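# Seat the cable runway's far end on the bracket

## Task

Place the cable runway's far end on the bracket's seat, between its lugs, so that at least one third of the seat length is covered by it.

## Robot and tools

Robots: four Kinova Gen3 arms, arm1 to arm4, each ending in a five-finger right hand. Foot (base_link) poses in the scene frame, metres, quaternion w first: arm1 x=-1.001 y=-0.479 z=+0.850 quat_wxyz=(+0.770, -0.001, +0.000, +0.638); arm2 x=-0.299 y=+0.521 z=+0.830 quat_wxyz=(+0.676, +0.001, +0.000, -0.736); arm3 x=+0.619 y=-0.541 z=+0.832 quat_wxyz=(+0.669, -0.006, -0.002, +0.743); arm4 x=+1.220 y=+0.499 z=+0.811 quat_wxyz=(+0.732, +0.000, -0.002, -0.681). Each foot faces its own +x. A hand reaches roughly 1.06 m from the joint 1 axis.

Frames: every pose uses one scene frame in metres, origin on the floor, +z upward. The hand point sits 0.045 m ahead of the palm; its +z runs along straightened fingers, +y leaves the palm face, +x crosses the palm away from the thumb. Straight fingers extend 0.06 to 0.07 m past the point and lie 0.06 m behind it along -y. A wrist bracket on the little-finger side juts out and can collide. Reported hand positions may be slightly wrong, worse at long reach. hand_target is the pose implied by the joint targets currently held.

Joint signs: joint1_rad positive turns clockwise seen from above, 0 points the arm along its foot's +x; joint2_rad 0 is upright, positive leans forward; joint4_rad is the elbow and joint6_rad the wrist (0 straight); joints 3, 5 roll upper arm and forearm; joint7_rad positive rolls the hand counter-clockwise viewed from behind. With joints 1, 3, 5 at 0, joint7 at 1.57 and fingers aimed down, the palm faces right and the thumb is toward the foot. Ranges in rad: joints 1, 3, 5, 7 -6.283 to 6.283; joint2 -2.249 to 2.249; joint4 -2.579 to 2.579; joint6 -2.099 to 2.099.

move: optional objects arm1, arm2, arm3, arm4 (one per arm, not a shared list) plus cameras. Inside an arm object: joints = a dictionary of absolute targets keyed by joint name (radians for joint1_rad to joint7_rad; hand keys on a -1 to 1 scale). target = a single list of seven numbers [x, y, z, qw, qx, qy, qz], an absolute hand-point pose in the scene frame; the hand travels in a straight line from its hand_target toward it. speed = top speed for that path, 0.002 to 0.5 m/s, default 0.25, rotation capped at twice that value in rad/s. When target is given, joints may hold only hand keys, otherwise the call is refused. min_time_s (0.1 to 8 s) sets the shortest duration of that arm's joint motions. All parts start at once; hand paths finish together. Paths ignore obstacles and other arms, may lag, wander or overshoot speed near a straight arm. Omitted joints or arms may still be driving to older targets. An empty move returns full states and all images.

Hand keys: hand_little, hand_ring, hand_middle, hand_index, hand_thumb_bend: +1 straight, -1 curled. hand_thumb_turn: +1 beside the palm, -1 opposite the fingers. hand_force_limit (-1 to 1) maps linearly to about 0 to 10 N closing force at the fingertip (15 N for thumb motors). hand_speed (-0.96 to 1): near zero at -1, full at +0.48 and above. Scene start: force limit 0, speed -0.8. A motor only starts when its target changes by 0.002 or more; it halts at target or when its load hits the force limit, then locks. For gentle grips use hand_speed -0.94 or lower. To grip harder, raise the limit and send a more closed target than the reading; to loosen, send a more open one. With the thumb turned in front, the hand wraps objects about 0.035 to 0.065 m thick; thumb tip and index pad can pinch light items.

wait: seconds (0 to 10), cameras; nothing new is commanded. zoom_image: camera name and region [x0, y0, x1, y1] in pixels from the top-left, at most 504 by 504, only for cameras in the latest images. show_instructions: no arguments, shows the reference page. finished_scene: optional scene = 1; irreversible, and the runway must stay in place without help.

Cameras: arm1_cam_wrist to arm4_cam_wrist (on the little-finger side, aimed at the hand point, tilted about 30 degrees toward the thumb), cam_high, cam_low, or "all"; [] gives none; an unknown name voids the call.

Results: "move" names arms that got commands; "as last shown" marks others, whose status reads "not commanded". "pictures" gives image order. Each robot shows hand pose, joint_positions (hand keys included, plus the two settings), Joint velocities in rad/s ("within noise" when still), joint torques (positive toward larger joint values), flange force in the end-effector frame (never exactly zero), hand_stopped_by as six words for little, ring, middle, index, thumb_bend, thumb_turn (moving, target, force, stalled, fault), and per-motor loads in N, positive when pushed open. A lost grip shows as loads near 0. Statuses: done (within 1 cm and 2 degrees), off_target (resting short, maybe still pushing), time_out (target dropped, holds), not_followed, "joint command not followed" or "pose unreachable" (safety check withheld motion), MOTOR HOT, OVER-TEMPERATURE FAULT, limit_stop_at_motor_heat (resend that target). If a call is refused or a stop occurs, the remaining move, wait and finished_scene calls of that reply are skipped.

Avoid: hard contact between robots, including closing a hand on another arm's fingers; the safety check can be late and lets fingers meet. Torque faults (joint1 to joint4 104.5 N m, joint5 to joint7 51.3 N m, or straying over 5 degrees from plan) freeze that arm for 10 s. The arm keeps pushing after contact, so back off promptly. Do not drop the runway, release it while moving, slam fixed objects, or push anything off the work area or floor. Long stretched holds heat motors. Loose objects may get brief random nudges.

Each tool is called in YAML: its name, and indented under it one key for each argument.

Reference images:

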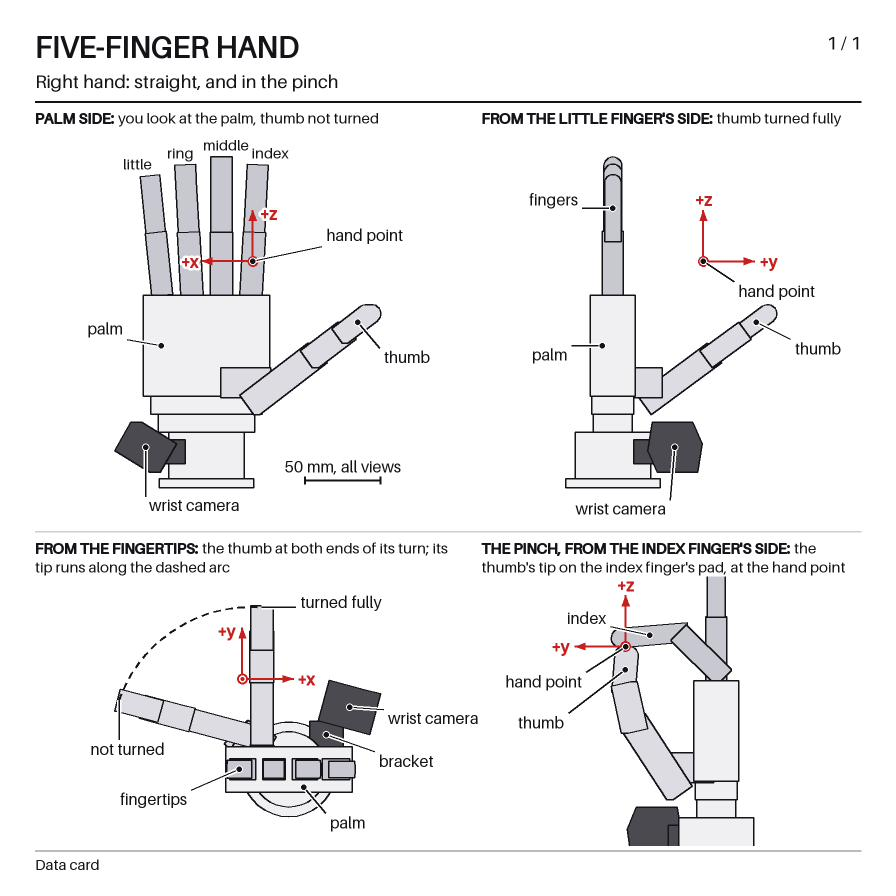

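## Session

move:

Scene clock: 0.00 s.
Joint torques (N m): no reading
Motor temperatures (°C): arm1=[35 31 29 27 40 40 36] | arm2=[24 28 32 31 34 35 36] | arm3=[35 26 26 30 32 39 44] | arm4=[29 29 24 29 28 37 34]
Flange force (N): no reading
Joint velocities: within noise
arm1.joint_positions: joint1_rad=+0.234 joint2_rad=-0.473 joint3_rad=-0.108 joint4_rad=+1.553 joint5_rad=-0.068 joint6_rad=+1.935 joint7_rad=-2.101 hand_little=+1.000 hand_ring=+1.000 hand_middle=+1.000 hand_index=+1.000 hand_thumb_turn=+1.000 hand_thumb_bend=+1.000 hand_force_limit=+0.000 hand_speed=-0.800
arm1.joint_status: not commanded
arm1.hand_stopped_by: target,target,target,target,target,target
arm1.little_load_n: 0.0
arm1.ring_load_n: 0.0
arm1.middle_load_n: 0.0
arm1.index_load_n: 0.0
arm1.thumb_bend_load_n: 0.0
arm1.thumb_turn_load_n: 0.0
arm1.hand: x=-0.9853 y=-0.2932 z=+1.3443 quat_wxyz=(-0.035, +0.364, -0.929, -0.051) (m; scene frame)
arm1.hand_target: x=-0.9853 y=-0.2932 z=+1.3443 quat_wxyz=(-0.035, +0.364, -0.929, -0.051) (m; scene frame)
arm1.hand_status: not commanded
arm2.joint_positions: joint1_rad=+0.361 joint2_rad=-0.330 joint3_rad=-0.078 joint4_rad=+1.476 joint5_rad=-0.045 joint6_rad=+1.954 joint7_rad=-1.764 hand_little=+1.000 hand_ring=+1.000 hand_middle=+1.000 hand_index=+1.000 hand_thumb_turn=+1.000 hand_thumb_bend=+1.000 hand_force_limit=+0.000 hand_speed=-0.800
arm2.joint_status: not commanded
arm2.hand_stopped_by: target,target,target,target,target,target
arm2.little_load_n: 0.0
arm2.ring_load_n: 0.0
arm2.middle_load_n: 0.0
arm2.index_load_n: 0.0
arm2.thumb_bend_load_n: 0.0
arm2.thumb_turn_load_n: 0.0
arm2.hand: x=-0.3291 y=+0.3136 z=+1.3230 quat_wxyz=(-0.019, -0.871, -0.490, +0.009) (m; scene frame)
arm2.hand_target: x=-0.3291 y=+0.3136 z=+1.3230 quat_wxyz=(-0.019, -0.871, -0.490, +0.009) (m; scene frame)
arm2.hand_status: not commanded
arm3.joint_positions: joint1_rad=+0.358 joint2_rad=-0.429 joint3_rad=-0.100 joint4_rad=+1.420 joint5_rad=-0.057 joint6_rad=+1.945 joint7_rad=-2.046 hand_little=+1.000 hand_ring=+1.000 hand_middle=+1.000 hand_index=+1.000 hand_thumb_turn=+1.000 hand_thumb_bend=+1.000 hand_force_limit=+0.000 hand_speed=-0.800
arm3.joint_status: not commanded
arm3.hand_stopped_by: target,target,target,target,target,target
arm3.little_load_n: 0.0
arm3.ring_load_n: 0.0
arm3.middle_load_n: 0.0
arm3.index_load_n: 0.0
arm3.thumb_bend_load_n: 0.0
arm3.thumb_turn_load_n: 0.0
arm3.hand: x=+0.6034 y=-0.3288 z=+1.3665 quat_wxyz=(-0.060, +0.462, -0.881, -0.080) (m; scene frame)
arm3.hand_target: x=+0.6034 y=-0.3288 z=+1.3665 quat_wxyz=(-0.060, +0.462, -0.881, -0.080) (m; scene frame)
arm3.hand_status: not commanded
arm4.joint_positions: joint1_rad=+0.162 joint2_rad=-0.455 joint3_rad=-0.123 joint4_rad=+1.566 joint5_rad=+0.015 joint6_rad=+1.935 joint7_rad=-1.960 hand_little=+1.000 hand_ring=+1.000 hand_middle=+1.000 hand_index=+1.000 hand_thumb_turn=+1.000 hand_thumb_bend=+1.000 hand_force_limit=+0.000 hand_speed=-0.800
arm4.joint_status: not commanded
arm4.hand_stopped_by: target,target,target,target,target,target
arm4.little_load_n: 0.0
arm4.ring_load_n: 0.0
arm4.middle_load_n: 0.0
arm4.index_load_n: 0.0
arm4.thumb_bend_load_n: 0.0
arm4.thumb_turn_load_n: 0.0
arm4.hand: x=+1.2473 y=+0.3225 z=+1.2954 quat_wxyz=(-0.022, -0.824, -0.563, +0.053) (m; scene frame)
arm4.hand_target: x=+1.2473 y=+0.3225 z=+1.2954 quat_wxyz=(-0.022, -0.824, -0.563, +0.053) (m; scene frame)
arm4.hand_status: not commanded
pictures: arm1_cam_wrist, arm2_cam_wrist, arm3_cam_wrist, arm4_cam_wrist, cam_high, cam_low
Images, in order (width x height): arm1_cam_wrist 672x504, arm2_cam_wrist 672x504, arm3_cam_wrist 672x504, arm4_cam_wrist 672x504, cam_high 672x504, cam_low 672x504.

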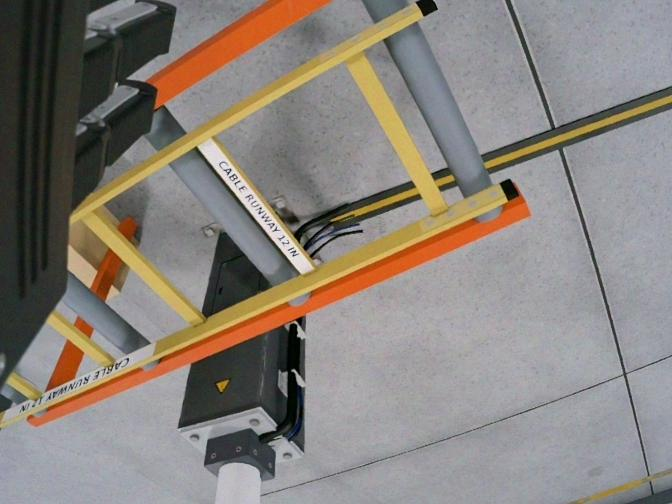

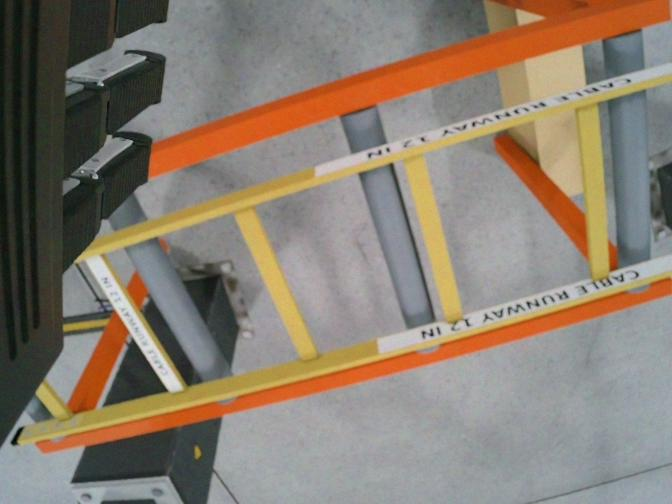

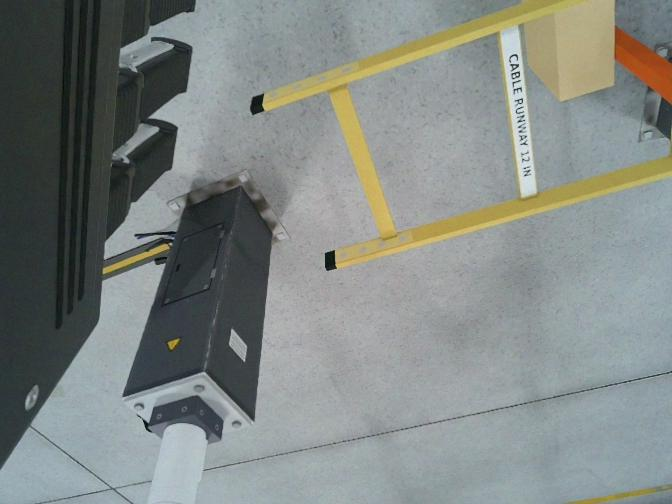

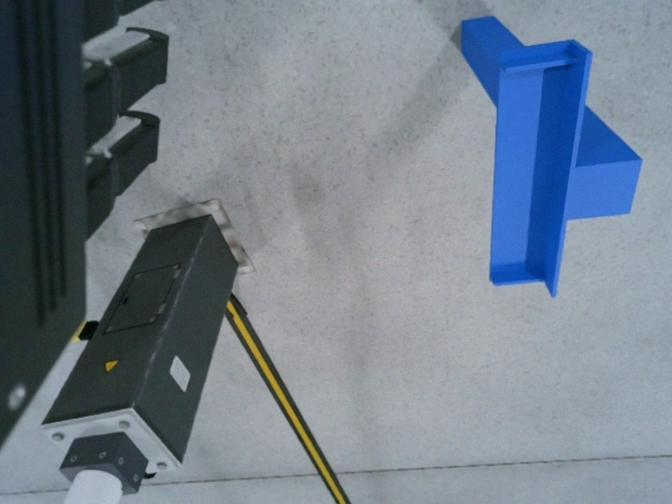

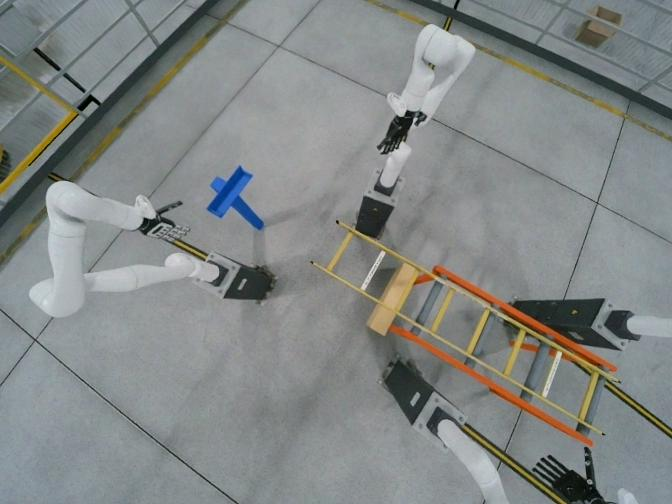

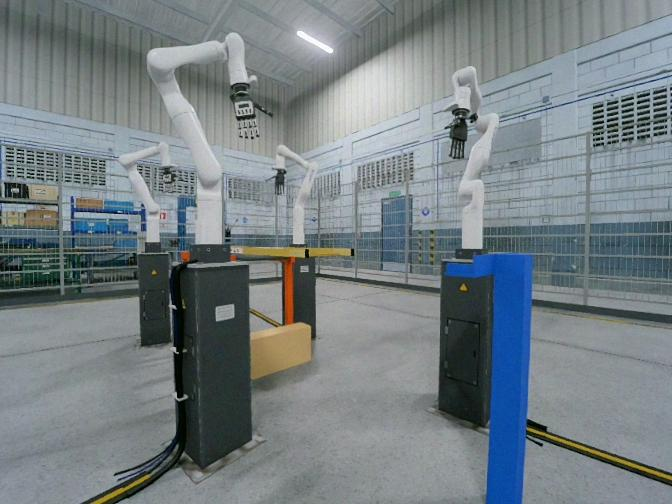

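zoom_image:
  camera: "cam_high"
  region: [180, 140, 420, 320]

zoom_image:
  camera: "cam_high"
  region: [300, 200, 660, 470]

zoom_image:
  camera: "cam_low"
  region: [220, 220, 560, 475]

zoom_image:
  camera: "arm4_cam_wrist"
  region: [420, 0, 672, 320]

Scaled by 2.100 from the camera's image (finer frame: 960x720).

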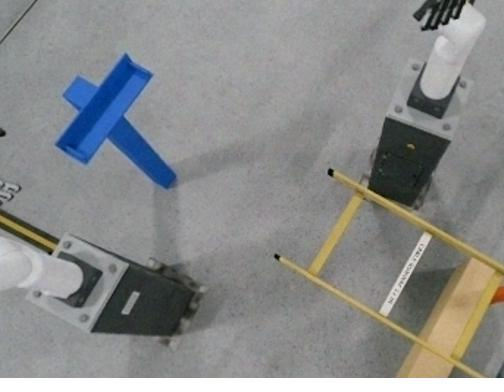

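Scaled by 1.400 from the camera's image (finer frame: 960x720).

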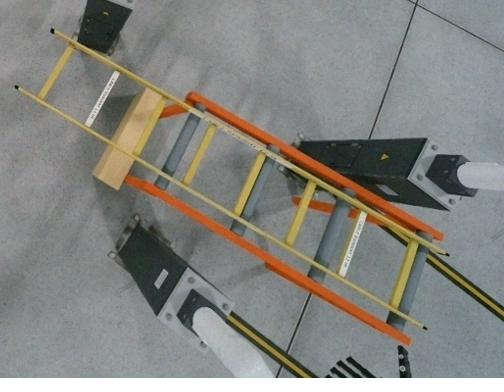

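Scaled by 1.482 from the camera's image (finer frame: 960x720).

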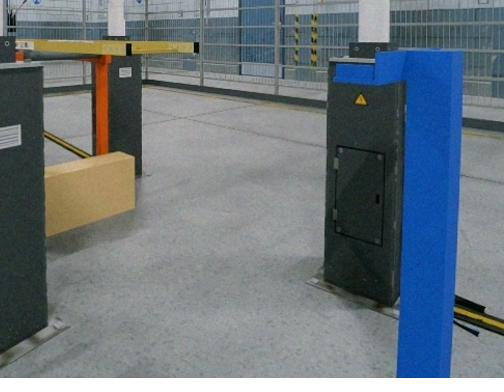

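Scaled by 1.575 from the camera's image (finer frame: 960x720).

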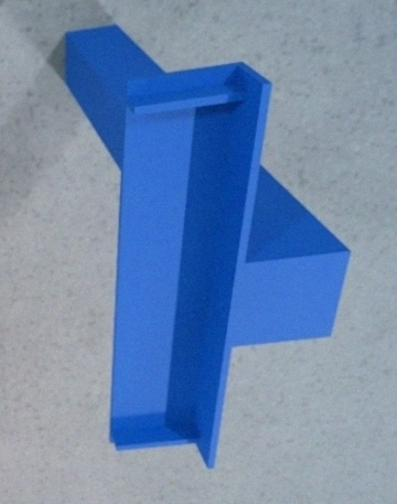

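move:
  arm3: {"joints": {"joint7_rad": 1.5, "joint1_rad": 0.1}}
  arm4: {"target": [1.364, 0.257, 1.198, 0, 0.7071, 0.7071, 0]}
  cameras: ["arm3_cam_wrist", "arm4_cam_wrist", "cam_high"]

Scene clock: 21.70 s.
Joint torques (N m): arm1=[1.2 2.02 2.73 -7.91 0.09 -0.11 0.24] | arm2=[-1.18 -2.1 0.09 -7.48 -0.22 -0.24 0.06] | arm3=[-2.41 -0.33 0.12 -6.36 0.11 -0.46 0.39] | arm4=[-1.27 -4.35 -0.63 -7.62 0 0.13 0.27]
Motor temperatures (°C): arm1=[35 31 29 27 40 40 36] | arm2=[24 28 32 31 34 35 36] | arm3=[35 26 26 30 32 39 44] | arm4=[29 29 24 29 28 37 34]
Flange force (N): arm1=[5.3 6.7 3.4] | arm2=[-1.5 0.2 -0.7] | arm3=[3.5 -2.6 -4.7] | arm4=[-2.1 -2.4 -0.8]
move: arm3 done; arm4 done
Joint velocities: within noise
arm1, arm2: as last shown
arm1.little_load_n: -0.5
arm3.joint_positions: joint1_rad=+0.100 joint2_rad=-0.429 joint3_rad=-0.100 joint4_rad=+1.420 joint5_rad=-0.057 joint6_rad=+1.945 joint7_rad=+1.500 hand_little=+1.000 hand_ring=+1.000 hand_middle=+1.000 hand_index=+1.000 hand_thumb_turn=+1.000 hand_thumb_bend=+1.000 hand_force_limit=+0.000 hand_speed=-0.800
arm3.joint_status: all done
arm3.hand_stopped_by: target,target,target,target,target,target
arm3.little_load_n: 0.0
arm3.ring_load_n: 0.0
arm3.middle_load_n: 0.0
arm3.index_load_n: 0.0
arm3.thumb_bend_load_n: 0.0
arm3.thumb_turn_load_n: 0.0
arm3.hand: x=+0.6580 y=-0.4133 z=+1.3488 quat_wxyz=(-0.075, +0.683, +0.723, +0.064)
arm3.hand_target: x=+0.6580 y=-0.4133 z=+1.3488 quat_wxyz=(-0.075, +0.683, +0.723, +0.064)
arm3.hand_status: not commanded
arm4.joint_positions: joint1_rad=+0.040 joint2_rad=-0.205 joint3_rad=-0.339 joint4_rad=+1.731 joint5_rad=-0.066 joint6_rad=+1.607 joint7_rad=-1.937 hand_little=+1.000 hand_ring=+1.000 hand_middle=+1.000 hand_index=+1.000 hand_thumb_turn=+1.000 hand_thumb_bend=+1.000 hand_force_limit=+0.000 hand_speed=-0.800
arm4.joint_status: not commanded
arm4.hand_stopped_by: target,target,target,target,target,target
arm4.little_load_n: 0.0
arm4.ring_load_n: 0.0
arm4.middle_load_n: 0.0
arm4.index_load_n: 0.0
arm4.thumb_bend_load_n: 0.0
arm4.thumb_turn_load_n: 0.0
arm4.hand: x=+1.3640 y=+0.2570 z=+1.1980 quat_wxyz=(+0.000, -0.707, -0.707, +0.000)
arm4.hand_target: x=+1.3640 y=+0.2570 z=+1.1980 quat_wxyz=(+0.000, -0.707, -0.707, +0.000)
arm4.hand_status: done (0.000 m and 0.0 deg from the pose sent, 0.166 m and 22.3 deg at the start)
Images, in order (width x height): arm3_cam_wrist 672x504, arm4_cam_wrist 672x504, cam_high 672x504.

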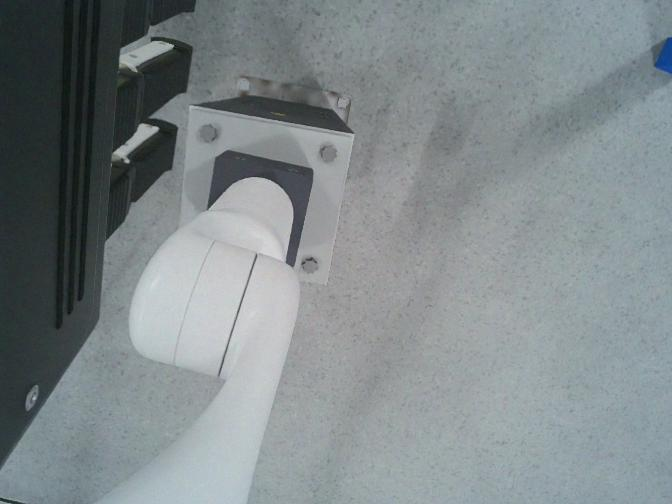

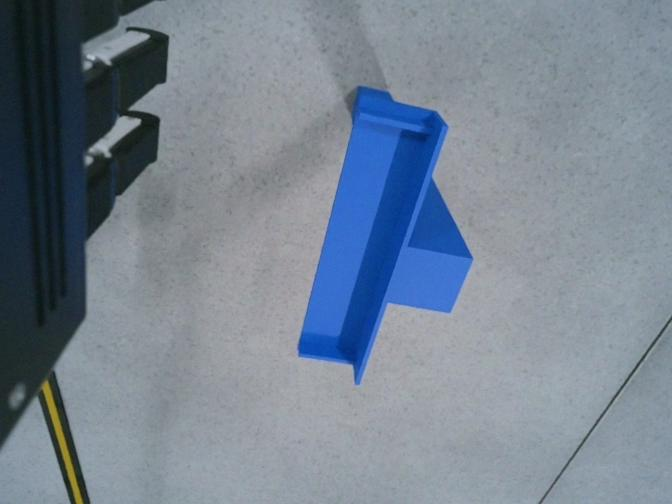

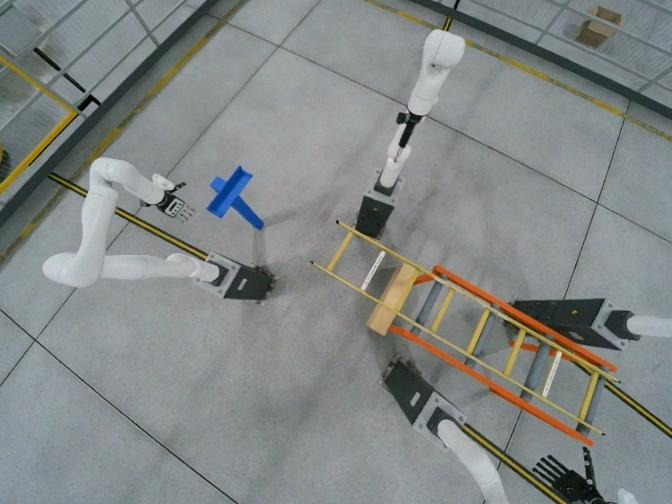

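zoom_image:
  camera: "arm4_cam_wrist"
  region: [280, 70, 490, 400]

move:
  arm3: {"target": [0.66, 0.0, 1.128, 0.209, -0.763, -0.592, -0.161]}
  arm4: {"target": [1.28, 0.10, 1.10, 0, 0.7071, 0.7071, 0]}
  cameras: ["arm3_cam_wrist", "arm4_cam_wrist"]

Scaled by 1.527 from the camera's image (finer frame: 960x720).

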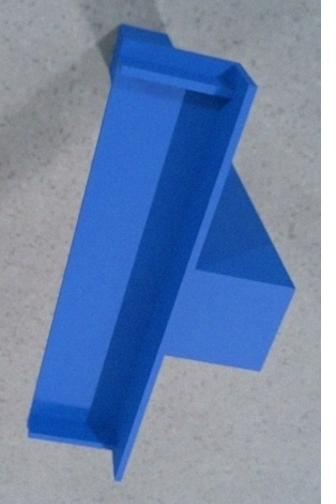

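Scene clock: 25.10 s.
Joint torques (N m): arm1=[1.2 2.01 2.75 -7.95 0.09 -0.14 0.2] | arm2=[-1.13 -2.14 0.12 -7.38 -0.19 -0.21 0.04] | arm3=[-2.19 -14.6 -0.17 -8.08 0.18 -1.21 0.4] | arm4=[-1.26 -11.24 -1.24 -7.37 -0.02 0.16 0.28]
Motor temperatures (°C): arm1=[35 31 29 27 40 40 36] | arm2=[24 28 32 31 34 35 36] | arm3=[35 26 26 30 32 39 44] | arm4=[29 29 24 29 28 37 34]
Flange force (N): arm1=[5.4 6.6 3.4] | arm2=[-1.8 0.2 -1.1] | arm3=[5.0 3.6 0.1] | arm4=[-1.9 -2.6 0.3]
move: arm3 done; arm4 done
Joint velocities: within noise
arm1, arm2: as last shown
arm1.little_load_n: 0.0
arm1.index_load_n: 0.5
arm3.joint_positions: joint1_rad=+0.111 joint2_rad=+0.270 joint3_rad=-0.094 joint4_rad=+1.598 joint5_rad=+0.080 joint6_rad=+0.737 joint7_rad=+1.194 hand_little=+1.000 hand_ring=+1.000 hand_middle=+1.000 hand_index=+1.000 hand_thumb_turn=+1.000 hand_thumb_bend=+1.000 hand_force_limit=+0.000 hand_speed=-0.800
arm3.joint_status: not commanded
arm3.hand_stopped_by: target,target,target,target,target,target
arm3.little_load_n: 0.0
arm3.ring_load_n: 0.0
arm3.middle_load_n: 0.0
arm3.index_load_n: 0.0
arm3.thumb_bend_load_n: 0.0
arm3.thumb_turn_load_n: 0.0
arm3.hand: x=+0.6600 y=+0.0000 z=+1.1280 quat_wxyz=(-0.209, +0.762, +0.591, +0.161)
arm3.hand_target: x=+0.6600 y=+0.0000 z=+1.1280 quat_wxyz=(-0.209, +0.762, +0.591, +0.161)
arm3.hand_status: done (0.000 m and 0.0 deg from the pose sent, 0.469 m and 26.0 deg at the start)
arm4.joint_positions: joint1_rad=+0.157 joint2_rad=+0.167 joint3_rad=-0.187 joint4_rad=+1.695 joint5_rad=+0.035 joint6_rad=+1.285 joint7_rad=-1.679 hand_little=+1.000 hand_ring=+1.000 hand_middle=+1.000 hand_index=+1.000 hand_thumb_turn=+1.000 hand_thumb_bend=+1.000 hand_force_limit=+0.000 hand_speed=-0.800
arm4.joint_status: not commanded
arm4.hand_stopped_by: target,target,target,target,target,target
arm4.little_load_n: 0.0
arm4.ring_load_n: 0.0
arm4.middle_load_n: 0.0
arm4.index_load_n: 0.0
arm4.thumb_bend_load_n: 0.0
arm4.thumb_turn_load_n: 0.0
arm4.hand: x=+1.2800 y=+0.1000 z=+1.1000 quat_wxyz=(+0.000, -0.707, -0.707, +0.000)
arm4.hand_target: x=+1.2800 y=+0.1000 z=+1.1000 quat_wxyz=(+0.000, -0.707, -0.707, +0.000)
arm4.hand_status: done (0.000 m and 0.0 deg from the pose sent, 0.203 m and 0.0 deg at the start)
Images, in order (width x height): arm3_cam_wrist 672x504, arm4_cam_wrist 672x504.

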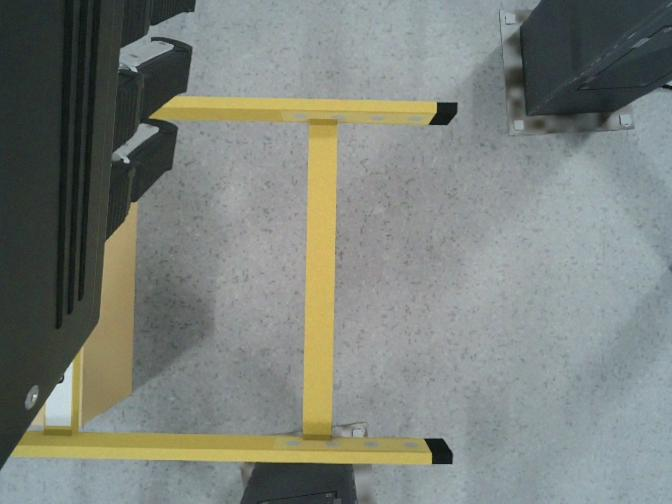

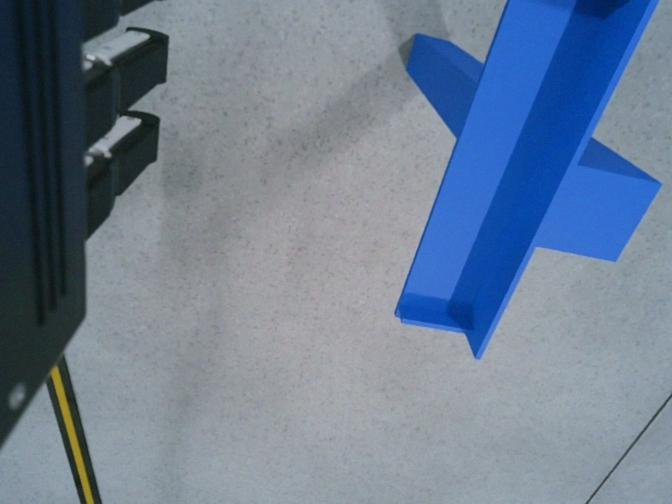

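move:
  arm3: {"target": [0.66, 0.0, 1.268, 0.209, -0.763, -0.592, -0.161]}
  arm4: {"target": [1.40, 0.05, 1.068, 0.209, -0.763, -0.592, -0.161]}
  cameras: ["arm3_cam_wrist", "arm4_cam_wrist"]

zoom_image:
  camera: "arm4_cam_wrist"
  region: [260, 0, 560, 400]

Scene clock: 28.73 s.
Joint torques (N m): arm1=[1.19 2.04 2.74 -7.96 0.13 -0.13 0.2] | arm2=[-1.12 -2.09 0.14 -7.4 -0.18 -0.22 0.05] | arm3=[-2.19 -14.43 -0.09 -8.43 0.15 -1.26 0.46] | arm4=[-1.33 -20 -1.7 -6.39 -0.45 1.34 0.26]
Motor temperatures (°C): arm1=[35 31 29 27 40 40 35] | arm2=[24 28 31 31 34 35 36] | arm3=[35 26 26 30 32 39 44] | arm4=[29 29 24 29 28 37 34]
Flange force (N): arm1=[5.4 6.6 3.5] | arm2=[-1.6 0.3 -1.0] | arm3=[5.5 2.6 -0.8] | arm4=[-3.4 -0.3 -1.5]
move: arm3 done; arm4 done
Joint velocities: within noise
arm1, arm2: as last shown
arm1.index_load_n: 0.0
arm3.joint_positions: joint1_rad=+0.108 joint2_rad=+0.242 joint3_rad=-0.092 joint4_rad=+1.185 joint5_rad=+0.056 joint6_rad=+1.177 joint7_rad=+1.229 hand_little=+1.000 hand_ring=+1.000 hand_middle=+1.000 hand_index=+1.000 hand_thumb_turn=+1.000 hand_thumb_bend=+1.000 hand_force_limit=+0.000 hand_speed=-0.800
arm3.joint_status: not commanded
arm3.hand_stopped_by: target,target,target,target,target,target
arm3.little_load_n: 0.0
arm3.ring_load_n: 0.0
arm3.middle_load_n: 0.0
arm3.index_load_n: 0.0
arm3.thumb_bend_load_n: 0.0
arm3.thumb_turn_load_n: 0.0
arm3.hand: x=+0.6600 y=+0.0000 z=+1.2680 quat_wxyz=(-0.209, +0.762, +0.591, +0.161)
arm3.hand_target: x=+0.6600 y=+0.0000 z=+1.2680 quat_wxyz=(-0.209, +0.762, +0.591, +0.161)
arm3.hand_status: done (0.000 m and 0.0 deg from the pose sent, 0.140 m and 0.0 deg at the start)
arm4.joint_positions: joint1_rad=-0.113 joint2_rad=+0.729 joint3_rad=-0.186 joint4_rad=+0.984 joint5_rad=-0.055 joint6_rad=+1.943 joint7_rad=-2.186 hand_little=+1.000 hand_ring=+1.000 hand_middle=+1.000 hand_index=+1.000 hand_thumb_turn=+1.000 hand_thumb_bend=+1.000 hand_force_limit=+0.000 hand_speed=-0.800
arm4.joint_status: not commanded
arm4.hand_stopped_by: target,target,target,target,target,target
arm4.little_load_n: 0.0
arm4.ring_load_n: 0.0
arm4.middle_load_n: 0.0
arm4.index_load_n: 0.5
arm4.thumb_bend_load_n: 0.0
arm4.thumb_turn_load_n: 0.0
arm4.hand: x=+1.4000 y=+0.0500 z=+1.0680 quat_wxyz=(+0.209, -0.762, -0.591, -0.161)
arm4.hand_target: x=+1.4000 y=+0.0500 z=+1.0680 quat_wxyz=(+0.209, -0.762, -0.591, -0.161)
arm4.hand_status: done (0.000 m and 0.0 deg from the pose sent, 0.134 m and 33.7 deg at the start)
Images, in order (width x height): arm3_cam_wrist 672x504, arm4_cam_wrist 672x504.

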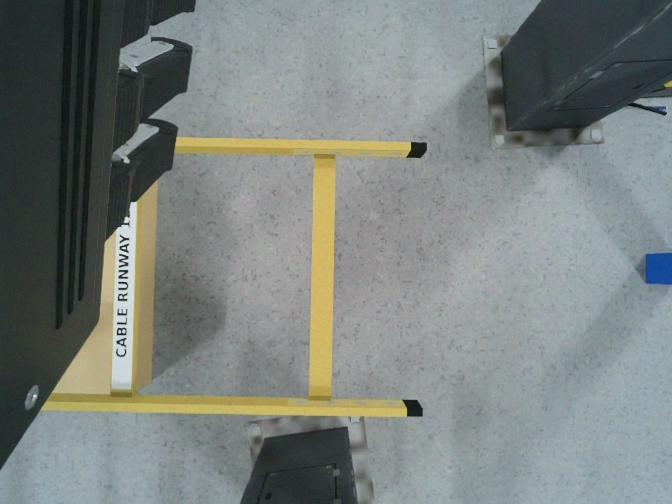

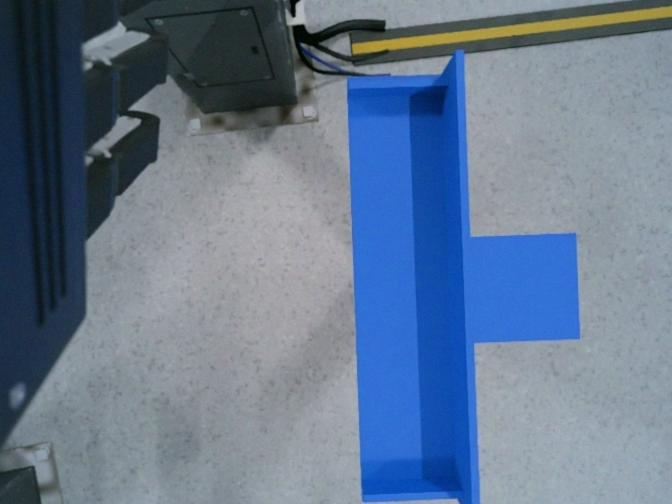

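Scaled by 1.260 from the camera's image (finer frame: 960x720).

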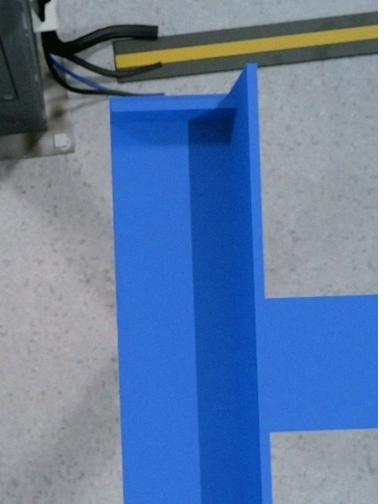

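zoom_image:
  camera: "arm4_cam_wrist"
  region: [330, 400, 500, 504]

zoom_image:
  camera: "arm4_cam_wrist"
  region: [330, 30, 500, 134]

zoom_image:
  camera: "arm3_cam_wrist"
  region: [280, 120, 450, 224]

zoom_image:
  camera: "arm3_cam_wrist"
  region: [280, 340, 450, 444]

move:
  arm3: {"target": [0.66, -0.02, 1.128, 0.209, -0.763, -0.592, -0.161]}
  arm4: {"target": [1.40, 0.10, 1.228, 0.209, -0.763, -0.592, -0.161]}
  cameras: ["arm3_cam_wrist", "arm4_cam_wrist"]

zoom_image:
  camera: "arm4_cam_wrist"
  region: [330, 80, 500, 184]

zoom_image:
  camera: "arm4_cam_wrist"
  region: [330, 360, 500, 464]

zoom_image:
  camera: "arm3_cam_wrist"
  region: [300, 60, 470, 164]

zoom_image:
  camera: "arm3_cam_wrist"
  region: [300, 370, 470, 474]

Scaled by 2.965 from the camera's image (finer frame: 960x720).

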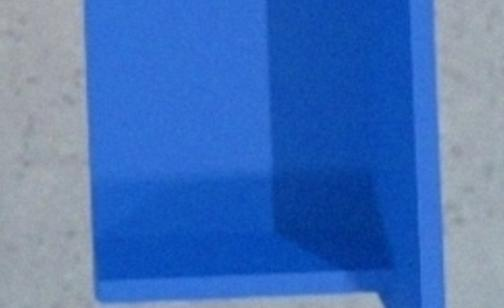

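Scaled by 2.965 from the camera's image (finer frame: 960x720).

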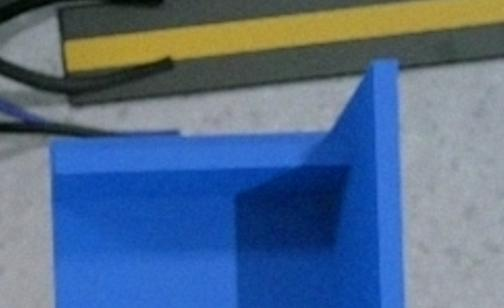

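Scaled by 2.965 from the camera's image (finer frame: 960x720).

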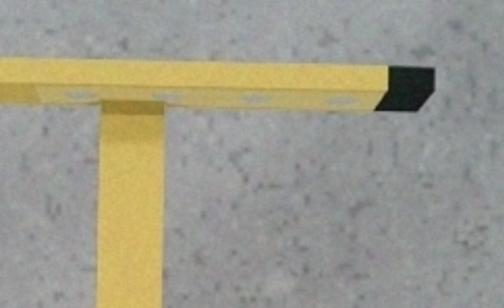

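Scaled by 2.965 from the camera's image (finer frame: 960x720).

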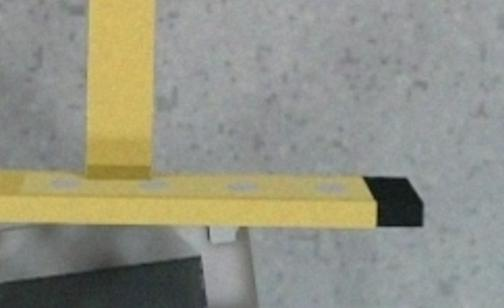

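Scene clock: 34.27 s.
Joint torques (N m): arm1=[1.18 2.02 2.71 -7.9 0.09 -0.13 0.23] | arm2=[-1.12 -2.12 0.03 -7.42 -0.24 -0.17 -0.02] | arm3=[-2.23 -13.68 -0.16 -8 0.17 -1.24 0.41] | arm4=[-1.52 -15.93 -2.34 -6.67 -0.64 0.88 0.27]
Motor temperatures (°C): arm1=[35 31 29 27 40 40 35] | arm2=[24 28 31 31 34 35 36] | arm3=[35 26 26 30 32 39 44] | arm4=[29 29 24 29 28 37 34]
Flange force (N): arm1=[5.3 6.6 3.2] | arm2=[-1.8 -0.3 -0.8] | arm3=[5.0 3.5 -0.1] | arm4=[-2.9 -1.2 -1.3]
move: arm3 done; arm4 off_target
Joint velocities: arm1=[within noise] | arm2=[within noise] | arm3=[within noise] | arm4=[0.007 0.001 -0.011 -0.001 0.004 0 -0.005]
arm1, arm2: as last shown
arm1.thumb_bend_load_n: -0.5
arm3.joint_positions: joint1_rad=+0.113 joint2_rad=+0.225 joint3_rad=-0.097 joint4_rad=+1.659 joint5_rad=+0.078 joint6_rad=+0.721 joint7_rad=+1.192 hand_little=+1.000 hand_ring=+1.000 hand_middle=+1.000 hand_index=+1.000 hand_thumb_turn=+1.000 hand_thumb_bend=+1.000 hand_force_limit=+0.000 hand_speed=-0.800
arm3.joint_status: not commanded
arm3.hand_stopped_by: target,target,target,target,target,target
arm3.little_load_n: 0.0
arm3.ring_load_n: 0.0
arm3.middle_load_n: 0.0
arm3.index_load_n: 0.0
arm3.thumb_bend_load_n: 0.0
arm3.thumb_turn_load_n: 0.0
arm3.hand: x=+0.6600 y=-0.0200 z=+1.1280 quat_wxyz=(-0.209, +0.762, +0.591, +0.161)
arm3.hand_target: x=+0.6600 y=-0.0200 z=+1.1280 quat_wxyz=(-0.209, +0.762, +0.591, +0.161)
arm3.hand_status: done (0.000 m and 0.0 deg from the pose sent, 0.141 m and 0.0 deg at the start)
arm4.joint_positions: joint1_rad=+0.026 joint2_rad=+0.466 joint3_rad=-0.430 joint4_rad=+0.926 joint5_rad=-0.074 joint6_rad=+2.099 joint7_rad=-2.339 hand_little=+1.000 hand_ring=+1.000 hand_middle=+1.000 hand_index=+1.000 hand_thumb_turn=+1.000 hand_thumb_bend=+1.000 hand_force_limit=+0.000 hand_speed=-0.800
arm4.joint_status: not commanded
arm4.hand_stopped_by: target,target,target,target,target,target
arm4.little_load_n: 0.0
arm4.ring_load_n: 0.0
arm4.middle_load_n: 0.0
arm4.index_load_n: 0.0
arm4.thumb_bend_load_n: 0.0
arm4.thumb_turn_load_n: 0.0
arm4.hand: x=+1.4000 y=+0.1004 z=+1.2272 quat_wxyz=(+0.126, -0.782, -0.591, -0.154)
arm4.hand_target: x=+1.4000 y=+0.1004 z=+1.2272 quat_wxyz=(+0.126, -0.782, -0.591, -0.154)
arm4.hand_status: off_target (0.001 m and 9.7 deg from the pose sent, 0.168 m and 0.0 deg at the start; a joint's target at an end of its range on 89 of 100 steps)
Images, in order (width x height): arm3_cam_wrist 672x504, arm4_cam_wrist 672x504.

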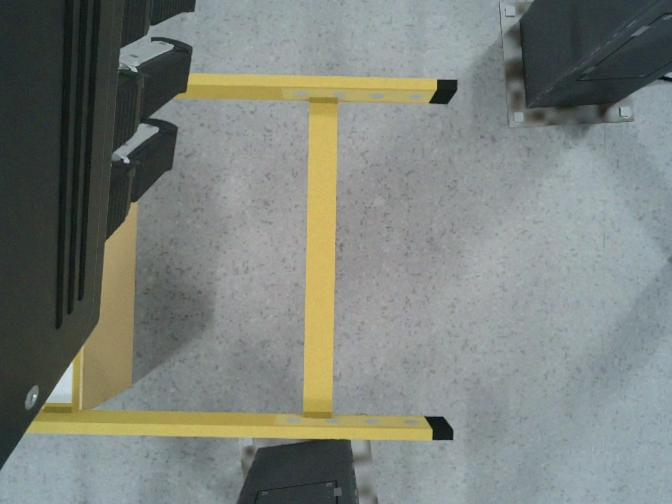

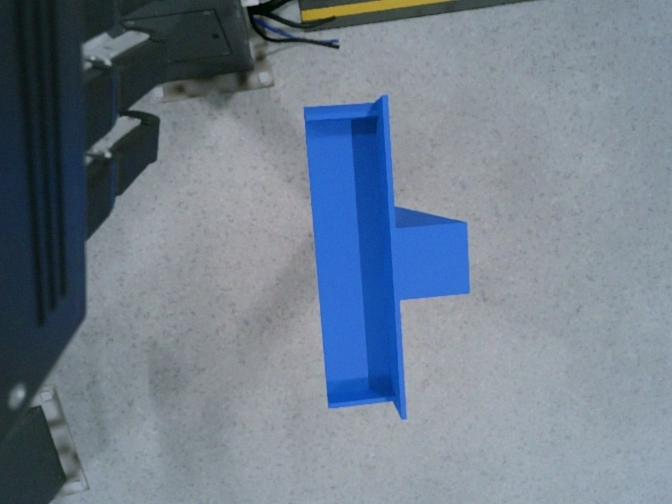

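Scaled by 2.965 from the camera's image (finer frame: 960x720).

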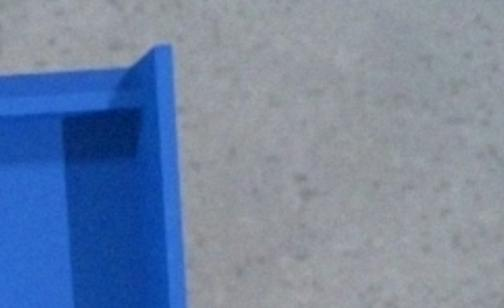

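Scaled by 2.965 from the camera's image (finer frame: 960x720).

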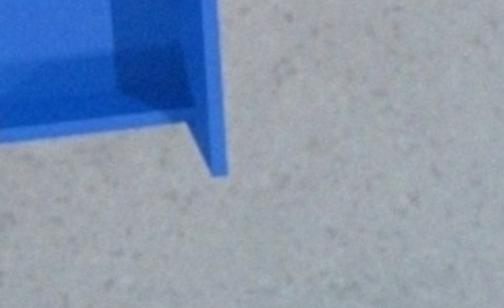

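Scaled by 2.965 from the camera's image (finer frame: 960x720).

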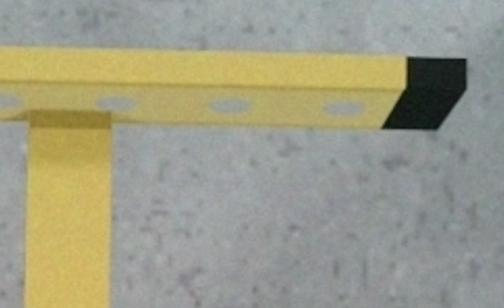

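Scaled by 2.965 from the camera's image (finer frame: 960x720).

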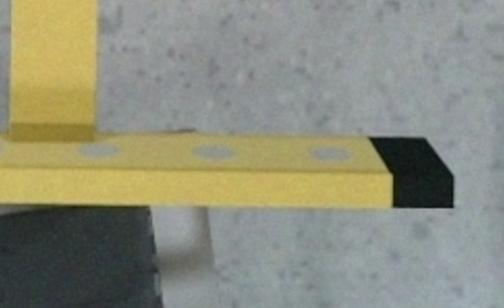

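move:
  arm3: {"target": [0.434, -0.039, 0.95, 0, 0.7071, 0.7071, 0]}
  arm4: {"target": [1.05, 0.0, 1.05, 0, 0.7071, 0.7071, 0]}
  cameras: ["arm3_cam_wrist", "arm4_cam_wrist"]

zoom_image:
  camera: "arm3_cam_wrist"
  region: [0, 0, 504, 504]

Scene clock: 46.37 s.
Joint torques (N m): arm1=[1.16 2.04 2.75 -7.94 0.11 -0.1 0.22] | arm2=[-1.16 -2.17 0.16 -7.54 -0.23 -0.18 0.02] | arm3=[-2.22 -21.02 -0.76 -6.22 0.07 0.07 0.44] | arm4=[-1.34 -18.15 -2.3 -7.24 -0.07 0.15 0.28]
Motor temperatures (°C): arm1=[35 31 29 27 39 40 35] | arm2=[24 28 31 31 34 35 36] | arm3=[34 26 27 30 32 39 44] | arm4=[29 29 24 29 28 37 34]
Flange force (N): arm1=[5.4 6.7 3.5] | arm2=[-1.6 0.2 -0.4] | arm3=[4.8 1.4 -1.1] | arm4=[-1.2 -2.8 0.5]
move: arm3 done; arm4 done
Joint velocities: within noise
arm1, arm2: as last shown
arm1.thumb_bend_load_n: 0.0
arm3.joint_positions: joint1_rad=-0.268 joint2_rad=+0.795 joint3_rad=-0.188 joint4_rad=+1.224 joint5_rad=+0.140 joint6_rad=+1.125 joint7_rad=+1.007 hand_little=+1.000 hand_ring=+1.000 hand_middle=+1.000 hand_index=+1.000 hand_thumb_turn=+1.000 hand_thumb_bend=+1.000 hand_force_limit=+0.000 hand_speed=-0.800
arm3.joint_status: not commanded
arm3.hand_stopped_by: target,target,target,target,target,target
arm3.little_load_n: 0.0
arm3.ring_load_n: 0.0
arm3.middle_load_n: 0.0
arm3.index_load_n: 0.0
arm3.thumb_bend_load_n: 0.0
arm3.thumb_turn_load_n: 0.0
arm3.hand: x=+0.4340 y=-0.0390 z=+0.9500 quat_wxyz=(+0.000, +0.707, +0.707, +0.000)
arm3.hand_target: x=+0.4340 y=-0.0390 z=+0.9500 quat_wxyz=(+0.000, +0.707, +0.707, +0.000)
arm3.hand_status: done (0.000 m and 0.0 deg from the pose sent, 0.288 m and 33.7 deg at the start)
arm4.joint_positions: joint1_rad=+0.676 joint2_rad=+0.566 joint3_rad=-0.349 joint4_rad=+1.285 joint5_rad=+0.193 joint6_rad=+1.324 joint7_rad=-1.312 hand_little=+1.000 hand_ring=+1.000 hand_middle=+1.000 hand_index=+1.000 hand_thumb_turn=+1.000 hand_thumb_bend=+1.000 hand_force_limit=+0.000 hand_speed=-0.800
arm4.joint_status: not commanded
arm4.hand_stopped_by: target,target,target,target,target,target
arm4.little_load_n: 0.0
arm4.ring_load_n: 0.0
arm4.middle_load_n: 0.0
arm4.index_load_n: 0.0
arm4.thumb_bend_load_n: 0.0
arm4.thumb_turn_load_n: 0.0
arm4.hand: x=+1.0500 y=+0.0000 z=+1.0500 quat_wxyz=(+0.000, -0.707, -0.707, +0.000)
arm4.hand_target: x=+1.0500 y=+0.0000 z=+1.0500 quat_wxyz=(+0.000, -0.707, -0.707, +0.000)
arm4.hand_status: done (0.000 m and 0.0 deg from the pose sent, 0.405 m and 27.8 deg at the start)
Images, in order (width x height): arm3_cam_wrist 672x504, arm4_cam_wrist 672x504.

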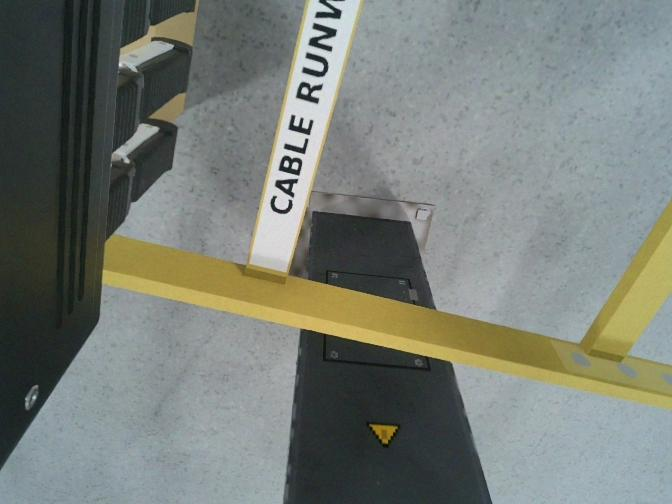

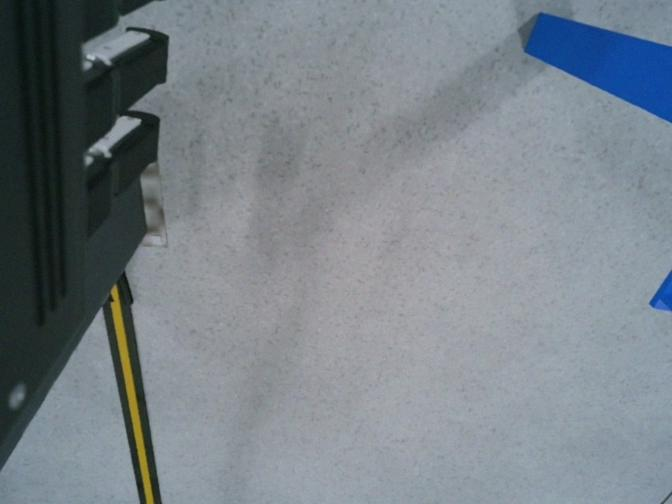

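Scaled by 1.000.

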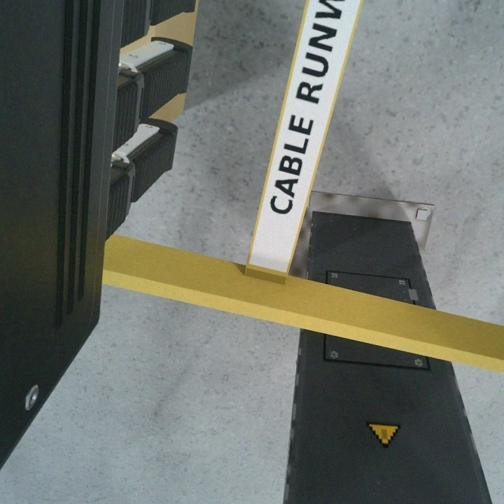

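move:
  arm3: {"target": [0.434, -0.039, 0.90, 0, 0.7071, 0.7071, 0]}
  cameras: ["arm3_cam_wrist", "cam_low"]

zoom_image:
  camera: "arm3_cam_wrist"
  region: [90, 0, 342, 252]

zoom_image:
  camera: "cam_low"
  region: [160, 150, 412, 320]

Scene clock: 48.37 s.
Joint torques (N m): arm1=[1.19 2.04 2.76 -7.97 0.08 -0.11 0.21] | arm2=[-1.16 -2.05 0.05 -7.49 -0.19 -0.22 0.02] | arm3=[-2.32 -21.36 -0.83 -5.82 0.03 0.04 0.43] | arm4=[-1.2 -18.18 -2.39 -7.31 -0.04 0.15 0.24]
Motor temperatures (°C): arm1=[35 31 29 27 39 40 35] | arm2=[24 28 31 31 34 35 36] | arm3=[34 26 27 30 32 39 44] | arm4=[29 29 24 29 28 37 34]
Flange force (N): arm1=[5.4 6.6 3.6] | arm2=[-1.4 -0.1 -0.6] | arm3=[4.8 1.7 -0.8] | arm4=[-1.2 -2.7 0.7]
move: arm3 done
Joint velocities: within noise
arm1, arm2, arm4: as last shown
arm3.joint_positions: joint1_rad=-0.270 joint2_rad=+0.856 joint3_rad=-0.182 joint4_rad=+1.276 joint5_rad=+0.153 joint6_rad=+1.013 joint7_rad=+0.996 hand_little=+1.000 hand_ring=+1.000 hand_middle=+1.000 hand_index=+1.000 hand_thumb_turn=+1.000 hand_thumb_bend=+1.000 hand_force_limit=+0.000 hand_speed=-0.800
arm3.joint_status: not commanded
arm3.hand_stopped_by: target,target,target,target,target,target
arm3.little_load_n: 0.0
arm3.ring_load_n: 0.0
arm3.middle_load_n: 0.5
arm3.index_load_n: 0.0
arm3.thumb_bend_load_n: 0.0
arm3.thumb_turn_load_n: 0.0
arm3.hand: x=+0.4340 y=-0.0390 z=+0.9000 quat_wxyz=(+0.000, +0.707, +0.707, +0.000)
arm3.hand_target: x=+0.4340 y=-0.0390 z=+0.9000 quat_wxyz=(+0.000, +0.707, +0.707, +0.000)
arm3.hand_status: done (0.000 m and 0.0 deg from the pose sent, 0.050 m and 0.0 deg at the start)
Images, in order (width x height): arm3_cam_wrist 672x504, cam_low 672x504.

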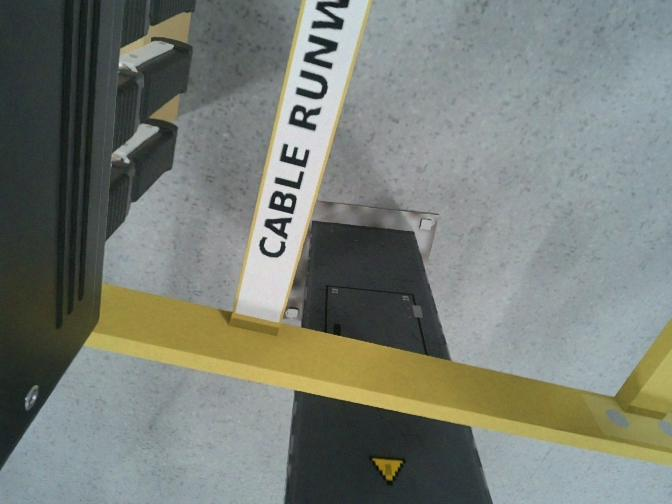

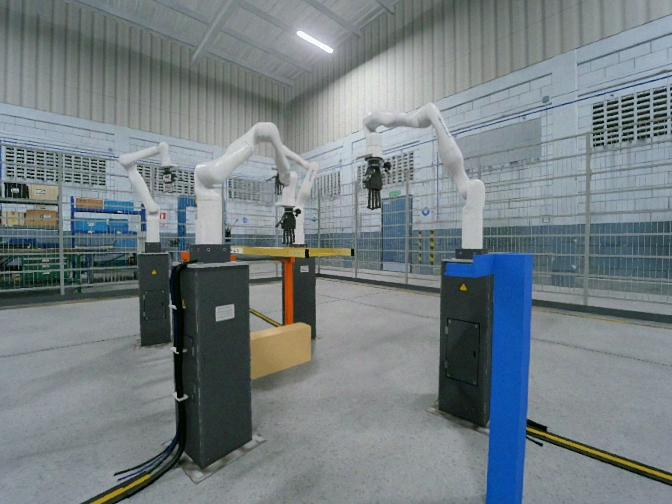

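Scaled by 2.000 from the camera's image (finer frame: 960x720).

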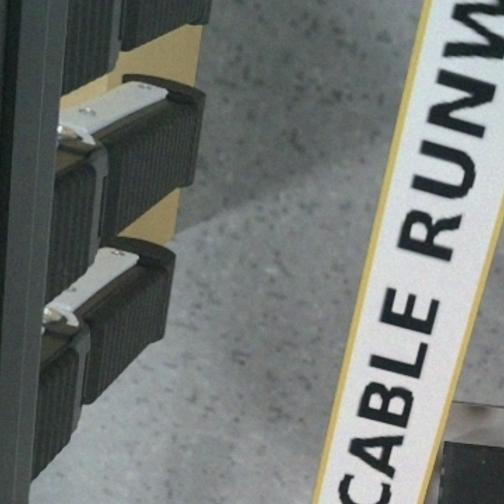

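Scaled by 2.000 from the camera's image (finer frame: 960x720).

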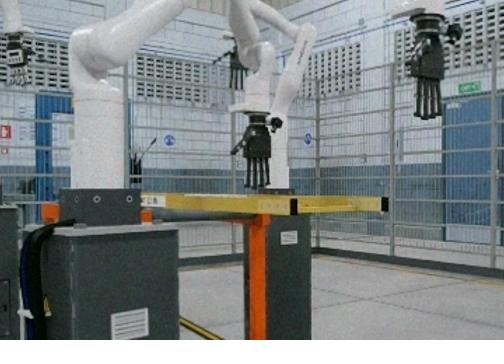

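move:
  arm3: {"target": [0.450, -0.035, 0.84, 0, 0.7071, 0.7071, 0], "speed": 0.1}
  cameras: ["arm3_cam_wrist"]

zoom_image:
  camera: "arm3_cam_wrist"
  region: [90, 0, 342, 252]

Scene clock: 51.63 s.
Joint torques (N m): arm1=[1.2 2.06 2.75 -7.95 0.1 -0.1 0.2] | arm2=[-1.06 -1.99 0.14 -7.52 -0.25 -0.22 0.12] | arm3=[-2.38 -21.72 -0.87 -5.11 0.09 -0.02 0.46] | arm4=[-1.22 -18.07 -2.25 -7.35 -0.04 0.15 0.27]
Motor temperatures (°C): arm1=[35 31 29 27 39 40 35] | arm2=[24 28 31 31 34 35 36] | arm3=[34 26 27 30 32 39 44] | arm4=[29 30 24 29 28 37 34]
Flange force (N): arm1=[5.4 6.6 3.6] | arm2=[-1.2 0.4 -0.4] | arm3=[5.4 1.7 -0.6] | arm4=[-0.8 -2.4 0.7]
move: arm3 done
Joint velocities: within noise
arm1, arm2, arm4: as last shown
arm3.joint_positions: joint1_rad=-0.246 joint2_rad=+0.938 joint3_rad=-0.173 joint4_rad=+1.324 joint5_rad=+0.170 joint6_rad=+0.884 joint7_rad=+1.010 hand_little=+1.000 hand_ring=+1.000 hand_middle=+1.000 hand_index=+1.000 hand_thumb_turn=+1.000 hand_thumb_bend=+1.000 hand_force_limit=+0.000 hand_speed=-0.800
arm3.joint_status: not commanded
arm3.hand_stopped_by: target,target,target,target,target,target
arm3.little_load_n: -0.5
arm3.ring_load_n: 0.0
arm3.middle_load_n: 0.0
arm3.index_load_n: 0.0
arm3.thumb_bend_load_n: 0.0
arm3.thumb_turn_load_n: 0.0
arm3.hand: x=+0.4500 y=-0.0350 z=+0.8400 quat_wxyz=(+0.000, +0.707, +0.707, +0.000)
arm3.hand_target: x=+0.4500 y=-0.0350 z=+0.8400 quat_wxyz=(+0.000, +0.707, +0.707, +0.000)
arm3.hand_status: done (0.000 m and 0.0 deg from the pose sent, 0.062 m and 0.0 deg at the start)
arm4.thumb_bend_load_n: -0.5
Images, in order (width x height): arm3_cam_wrist 672x504.

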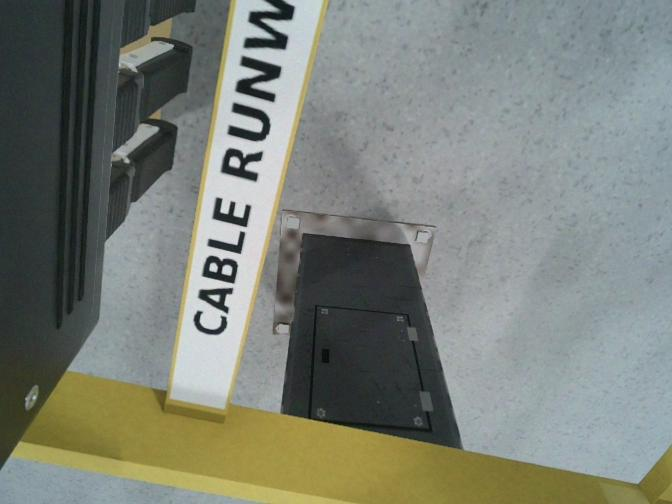

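Scaled by 2.000 from the camera's image (finer frame: 960x720).

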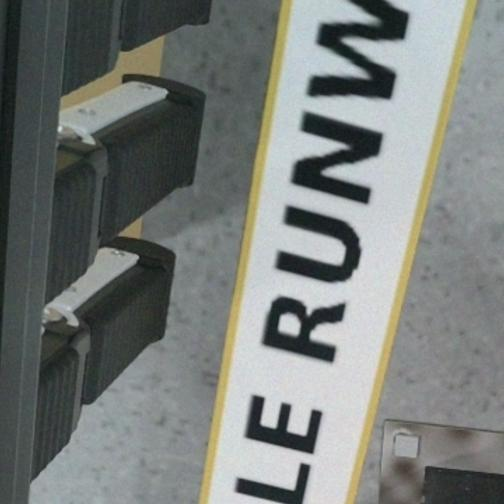

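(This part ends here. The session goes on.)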